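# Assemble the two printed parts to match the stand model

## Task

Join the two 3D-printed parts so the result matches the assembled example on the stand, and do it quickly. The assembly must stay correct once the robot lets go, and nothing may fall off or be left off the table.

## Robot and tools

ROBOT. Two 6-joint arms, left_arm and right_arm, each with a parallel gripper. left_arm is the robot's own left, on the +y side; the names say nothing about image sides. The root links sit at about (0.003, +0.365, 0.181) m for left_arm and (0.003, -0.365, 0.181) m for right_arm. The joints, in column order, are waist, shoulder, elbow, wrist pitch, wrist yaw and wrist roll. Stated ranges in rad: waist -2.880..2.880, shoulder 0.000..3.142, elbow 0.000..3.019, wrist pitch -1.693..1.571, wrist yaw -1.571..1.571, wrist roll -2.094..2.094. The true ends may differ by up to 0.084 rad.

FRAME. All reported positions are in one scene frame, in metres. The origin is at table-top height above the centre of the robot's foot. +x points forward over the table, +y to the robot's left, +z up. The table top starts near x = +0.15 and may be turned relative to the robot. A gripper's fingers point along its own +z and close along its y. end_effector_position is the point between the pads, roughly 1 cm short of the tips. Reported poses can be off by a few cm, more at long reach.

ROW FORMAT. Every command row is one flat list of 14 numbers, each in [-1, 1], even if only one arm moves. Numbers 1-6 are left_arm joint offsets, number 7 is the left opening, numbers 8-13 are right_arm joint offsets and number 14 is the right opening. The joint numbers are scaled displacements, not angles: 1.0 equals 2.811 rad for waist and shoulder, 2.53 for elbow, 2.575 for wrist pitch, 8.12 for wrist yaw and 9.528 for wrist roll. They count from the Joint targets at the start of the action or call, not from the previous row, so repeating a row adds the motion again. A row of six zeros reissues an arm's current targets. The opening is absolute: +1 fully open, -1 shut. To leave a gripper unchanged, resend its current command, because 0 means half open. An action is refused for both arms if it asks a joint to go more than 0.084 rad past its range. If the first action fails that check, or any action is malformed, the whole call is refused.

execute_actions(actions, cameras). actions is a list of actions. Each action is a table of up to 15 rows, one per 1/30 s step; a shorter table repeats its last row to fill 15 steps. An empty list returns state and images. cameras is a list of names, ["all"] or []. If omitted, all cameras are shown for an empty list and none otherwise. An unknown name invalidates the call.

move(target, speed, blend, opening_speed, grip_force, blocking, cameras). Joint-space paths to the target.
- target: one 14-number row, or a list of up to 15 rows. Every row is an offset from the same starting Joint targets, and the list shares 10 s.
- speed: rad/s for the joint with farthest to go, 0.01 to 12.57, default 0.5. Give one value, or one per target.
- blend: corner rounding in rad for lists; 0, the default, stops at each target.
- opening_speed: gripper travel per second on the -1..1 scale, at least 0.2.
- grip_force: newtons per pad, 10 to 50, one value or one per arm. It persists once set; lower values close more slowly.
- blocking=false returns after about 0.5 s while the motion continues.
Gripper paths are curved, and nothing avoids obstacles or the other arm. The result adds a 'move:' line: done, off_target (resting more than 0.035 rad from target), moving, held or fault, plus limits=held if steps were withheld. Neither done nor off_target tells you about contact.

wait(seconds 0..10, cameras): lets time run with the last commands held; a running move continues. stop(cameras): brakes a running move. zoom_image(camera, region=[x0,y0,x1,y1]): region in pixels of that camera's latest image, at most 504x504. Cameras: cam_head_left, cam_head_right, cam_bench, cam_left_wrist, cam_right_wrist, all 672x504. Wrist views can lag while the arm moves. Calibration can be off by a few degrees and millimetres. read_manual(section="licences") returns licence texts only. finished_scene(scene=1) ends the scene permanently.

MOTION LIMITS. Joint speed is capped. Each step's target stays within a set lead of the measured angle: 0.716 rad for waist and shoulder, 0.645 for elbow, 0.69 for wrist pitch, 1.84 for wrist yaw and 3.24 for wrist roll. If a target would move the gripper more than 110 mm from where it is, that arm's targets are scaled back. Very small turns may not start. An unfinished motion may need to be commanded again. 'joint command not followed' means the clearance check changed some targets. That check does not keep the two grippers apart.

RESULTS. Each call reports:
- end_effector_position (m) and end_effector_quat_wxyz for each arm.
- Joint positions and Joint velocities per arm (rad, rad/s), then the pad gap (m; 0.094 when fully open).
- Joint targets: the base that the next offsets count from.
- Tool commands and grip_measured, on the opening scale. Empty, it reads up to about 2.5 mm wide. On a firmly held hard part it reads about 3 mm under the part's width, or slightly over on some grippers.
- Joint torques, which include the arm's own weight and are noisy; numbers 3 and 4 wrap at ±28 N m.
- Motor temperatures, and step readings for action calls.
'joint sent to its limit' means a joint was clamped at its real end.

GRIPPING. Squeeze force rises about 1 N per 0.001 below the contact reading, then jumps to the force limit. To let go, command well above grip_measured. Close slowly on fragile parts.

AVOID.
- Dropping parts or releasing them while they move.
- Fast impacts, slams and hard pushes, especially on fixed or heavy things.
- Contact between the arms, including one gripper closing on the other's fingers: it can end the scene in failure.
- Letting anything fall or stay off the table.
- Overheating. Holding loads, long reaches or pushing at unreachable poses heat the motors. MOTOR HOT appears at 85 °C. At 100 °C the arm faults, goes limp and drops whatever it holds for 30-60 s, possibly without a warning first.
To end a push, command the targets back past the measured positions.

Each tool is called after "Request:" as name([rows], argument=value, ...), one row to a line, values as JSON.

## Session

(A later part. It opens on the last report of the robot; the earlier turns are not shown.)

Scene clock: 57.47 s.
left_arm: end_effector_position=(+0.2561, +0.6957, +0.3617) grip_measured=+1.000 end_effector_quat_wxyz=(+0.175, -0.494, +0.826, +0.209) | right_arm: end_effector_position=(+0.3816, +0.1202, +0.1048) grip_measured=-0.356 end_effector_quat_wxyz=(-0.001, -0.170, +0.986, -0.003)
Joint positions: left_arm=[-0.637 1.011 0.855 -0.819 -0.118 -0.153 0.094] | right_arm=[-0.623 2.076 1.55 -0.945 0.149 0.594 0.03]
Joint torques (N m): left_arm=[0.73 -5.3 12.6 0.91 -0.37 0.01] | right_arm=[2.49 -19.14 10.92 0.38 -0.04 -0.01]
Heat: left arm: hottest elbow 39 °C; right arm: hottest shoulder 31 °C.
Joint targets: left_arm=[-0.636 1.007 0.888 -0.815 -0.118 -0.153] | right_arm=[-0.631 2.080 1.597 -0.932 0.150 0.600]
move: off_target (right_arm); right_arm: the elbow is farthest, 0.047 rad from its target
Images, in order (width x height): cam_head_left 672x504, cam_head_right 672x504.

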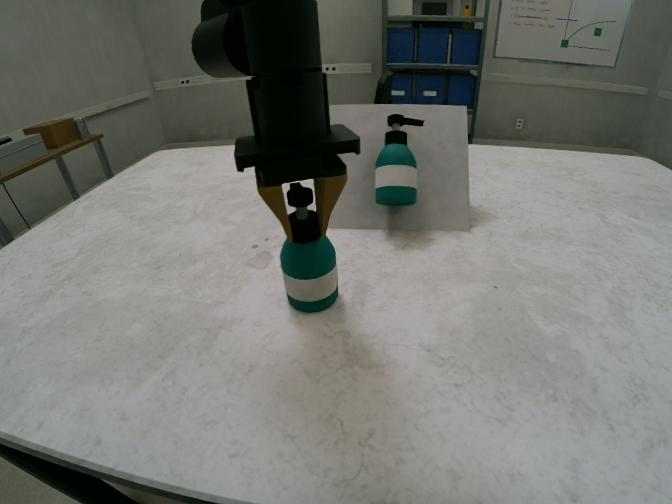

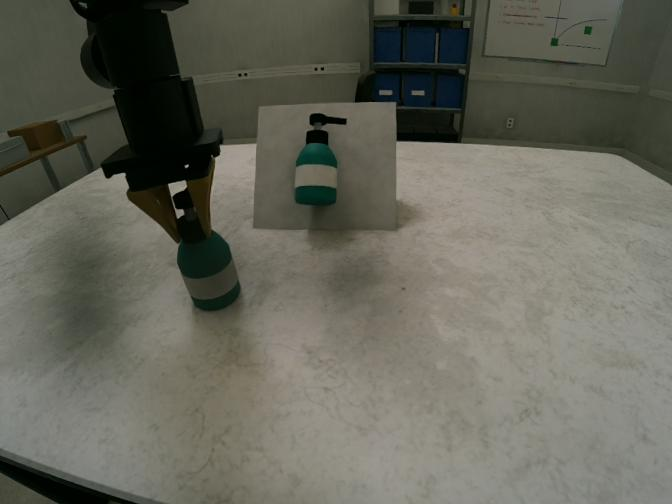

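Request:
move([
  [0,0,0,0,0,0,1, 0,0,0,0,0,0,0.3],
  [0,0,0,0,0,0,1, 0.0078,-0.042,0.02356,-0.07437,0,0,0.3],
], speed=[0.1, 0.25], opening_speed=1.2, cameras=["all"])

Request:
zoom_image(camera="cam_head_left", region=[260, 180, 360, 320])

Request:
zoom_image(camera="cam_head_right", region=[150, 180, 250, 320])

Request:
zoom_image(camera="cam_right_wrist", region=[196, 0, 476, 280])

Scene clock: 60.63 s.
left_arm: end_effector_position=(+0.2561, +0.6957, +0.3617) grip_measured=+1.000 end_effector_quat_wxyz=(+0.175, -0.494, +0.826, +0.209) | right_arm: end_effector_position=(+0.3905, +0.1138, +0.1792) grip_measured=+0.298 end_effector_quat_wxyz=(-0.007, -0.171, +0.985, -0.008)
Joint positions: left_arm=[-0.637 1.011 0.855 -0.819 -0.118 -0.153 0.094] | right_arm=[-0.623 1.98 1.609 -1.114 0.149 0.594 0.061]
Joint torques (N m): left_arm=[0.79 -5.36 12.6 0.91 -0.37 0.01] | right_arm=[4.07 -20.13 11.75 -0.62 -0.06 -0.05]
Motor temperatures (°C): left_arm=[26 29 40 26 26 24 27] | right_arm=[26 31 30 26 22 25 25]
Heat: left arm: hottest elbow 40 °C; right arm: hottest shoulder 31 °C.
Joint targets: left_arm=[-0.636 1.007 0.888 -0.815 -0.118 -0.153] | right_arm=[-0.609 1.962 1.657 -1.123 0.149 0.600]
move: off_target (right_arm); right_arm: the elbow is farthest, 0.048 rad from its target
camera_calibration:
cam_right_wrist: T_world_to_cam=[[0.341092, -0.939867, 0.0174946, -0.0288183], [-0.744725, -0.258821, 0.615139, 0.210635], [-0.573621, -0.222847, -0.788225, 0.51494], [0, 0, 0, 1]] pos_world=[0.462076, 0.142185, 0.276823]

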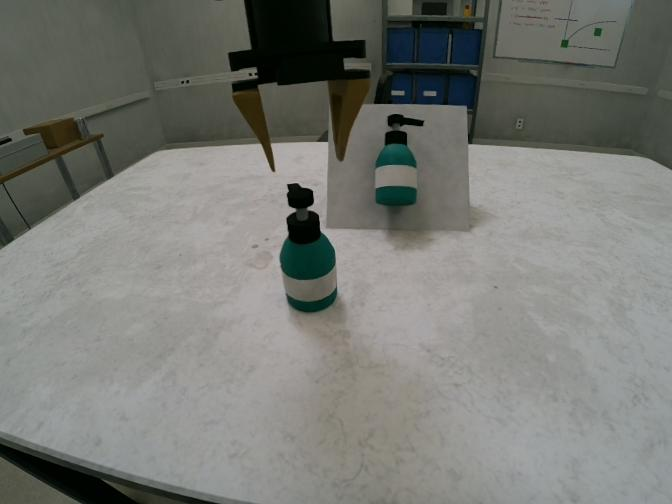

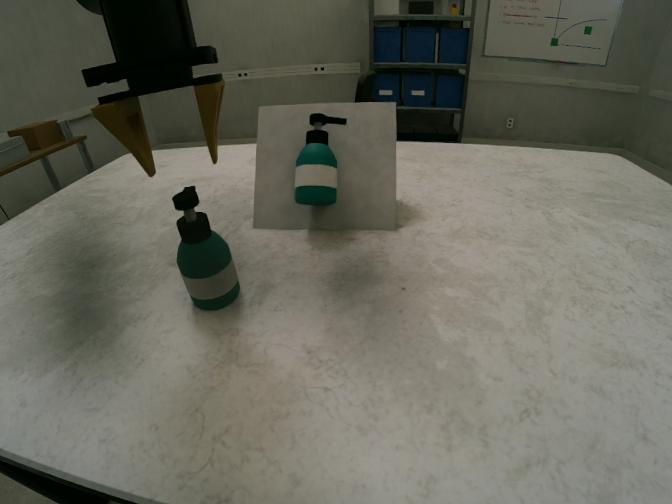

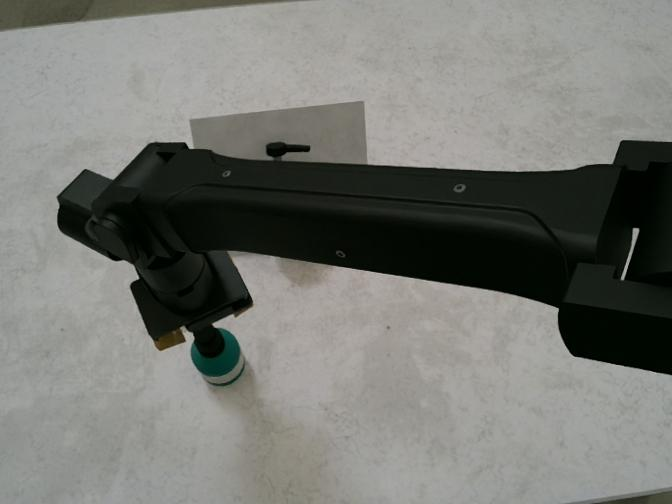

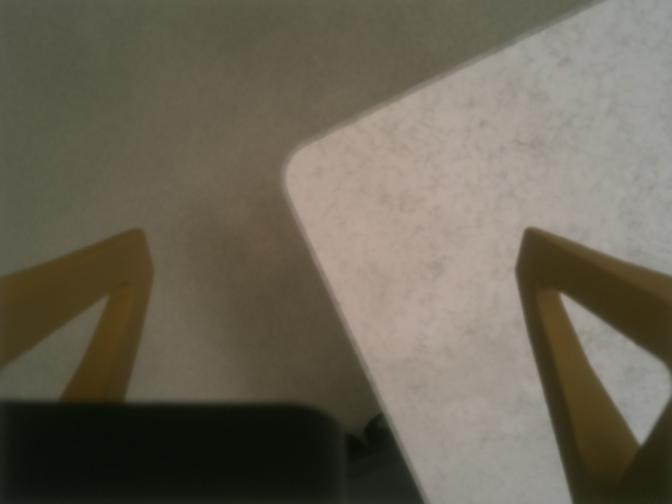

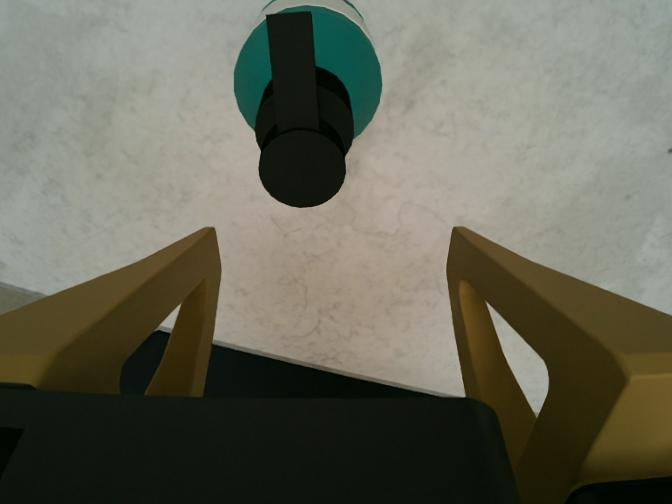

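Scaled by 3.600 from the camera's 672x504 image, which has a finer 960x720 frame.

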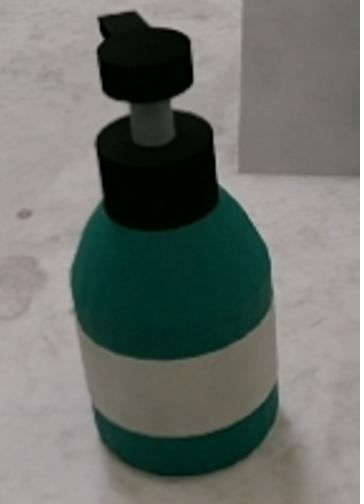

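Scaled by 3.600 from the camera's 672x504 image, which has a finer 960x720 frame.

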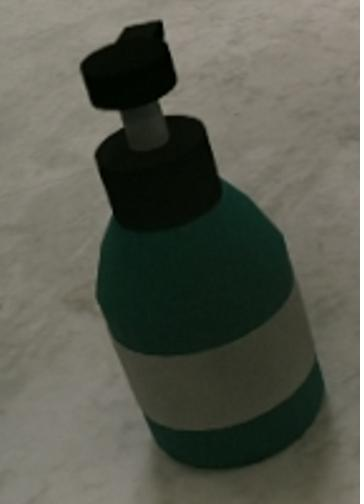

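Scaled by 1.800 from the camera's 672x504 image, which has a finer 960x720 frame.

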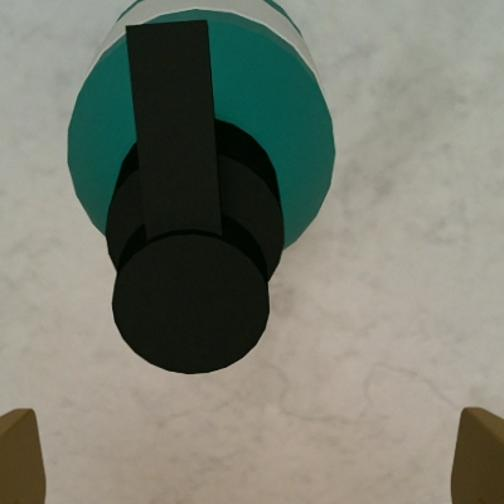

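Request:
finished_scene()

The scene is finished: the task was done.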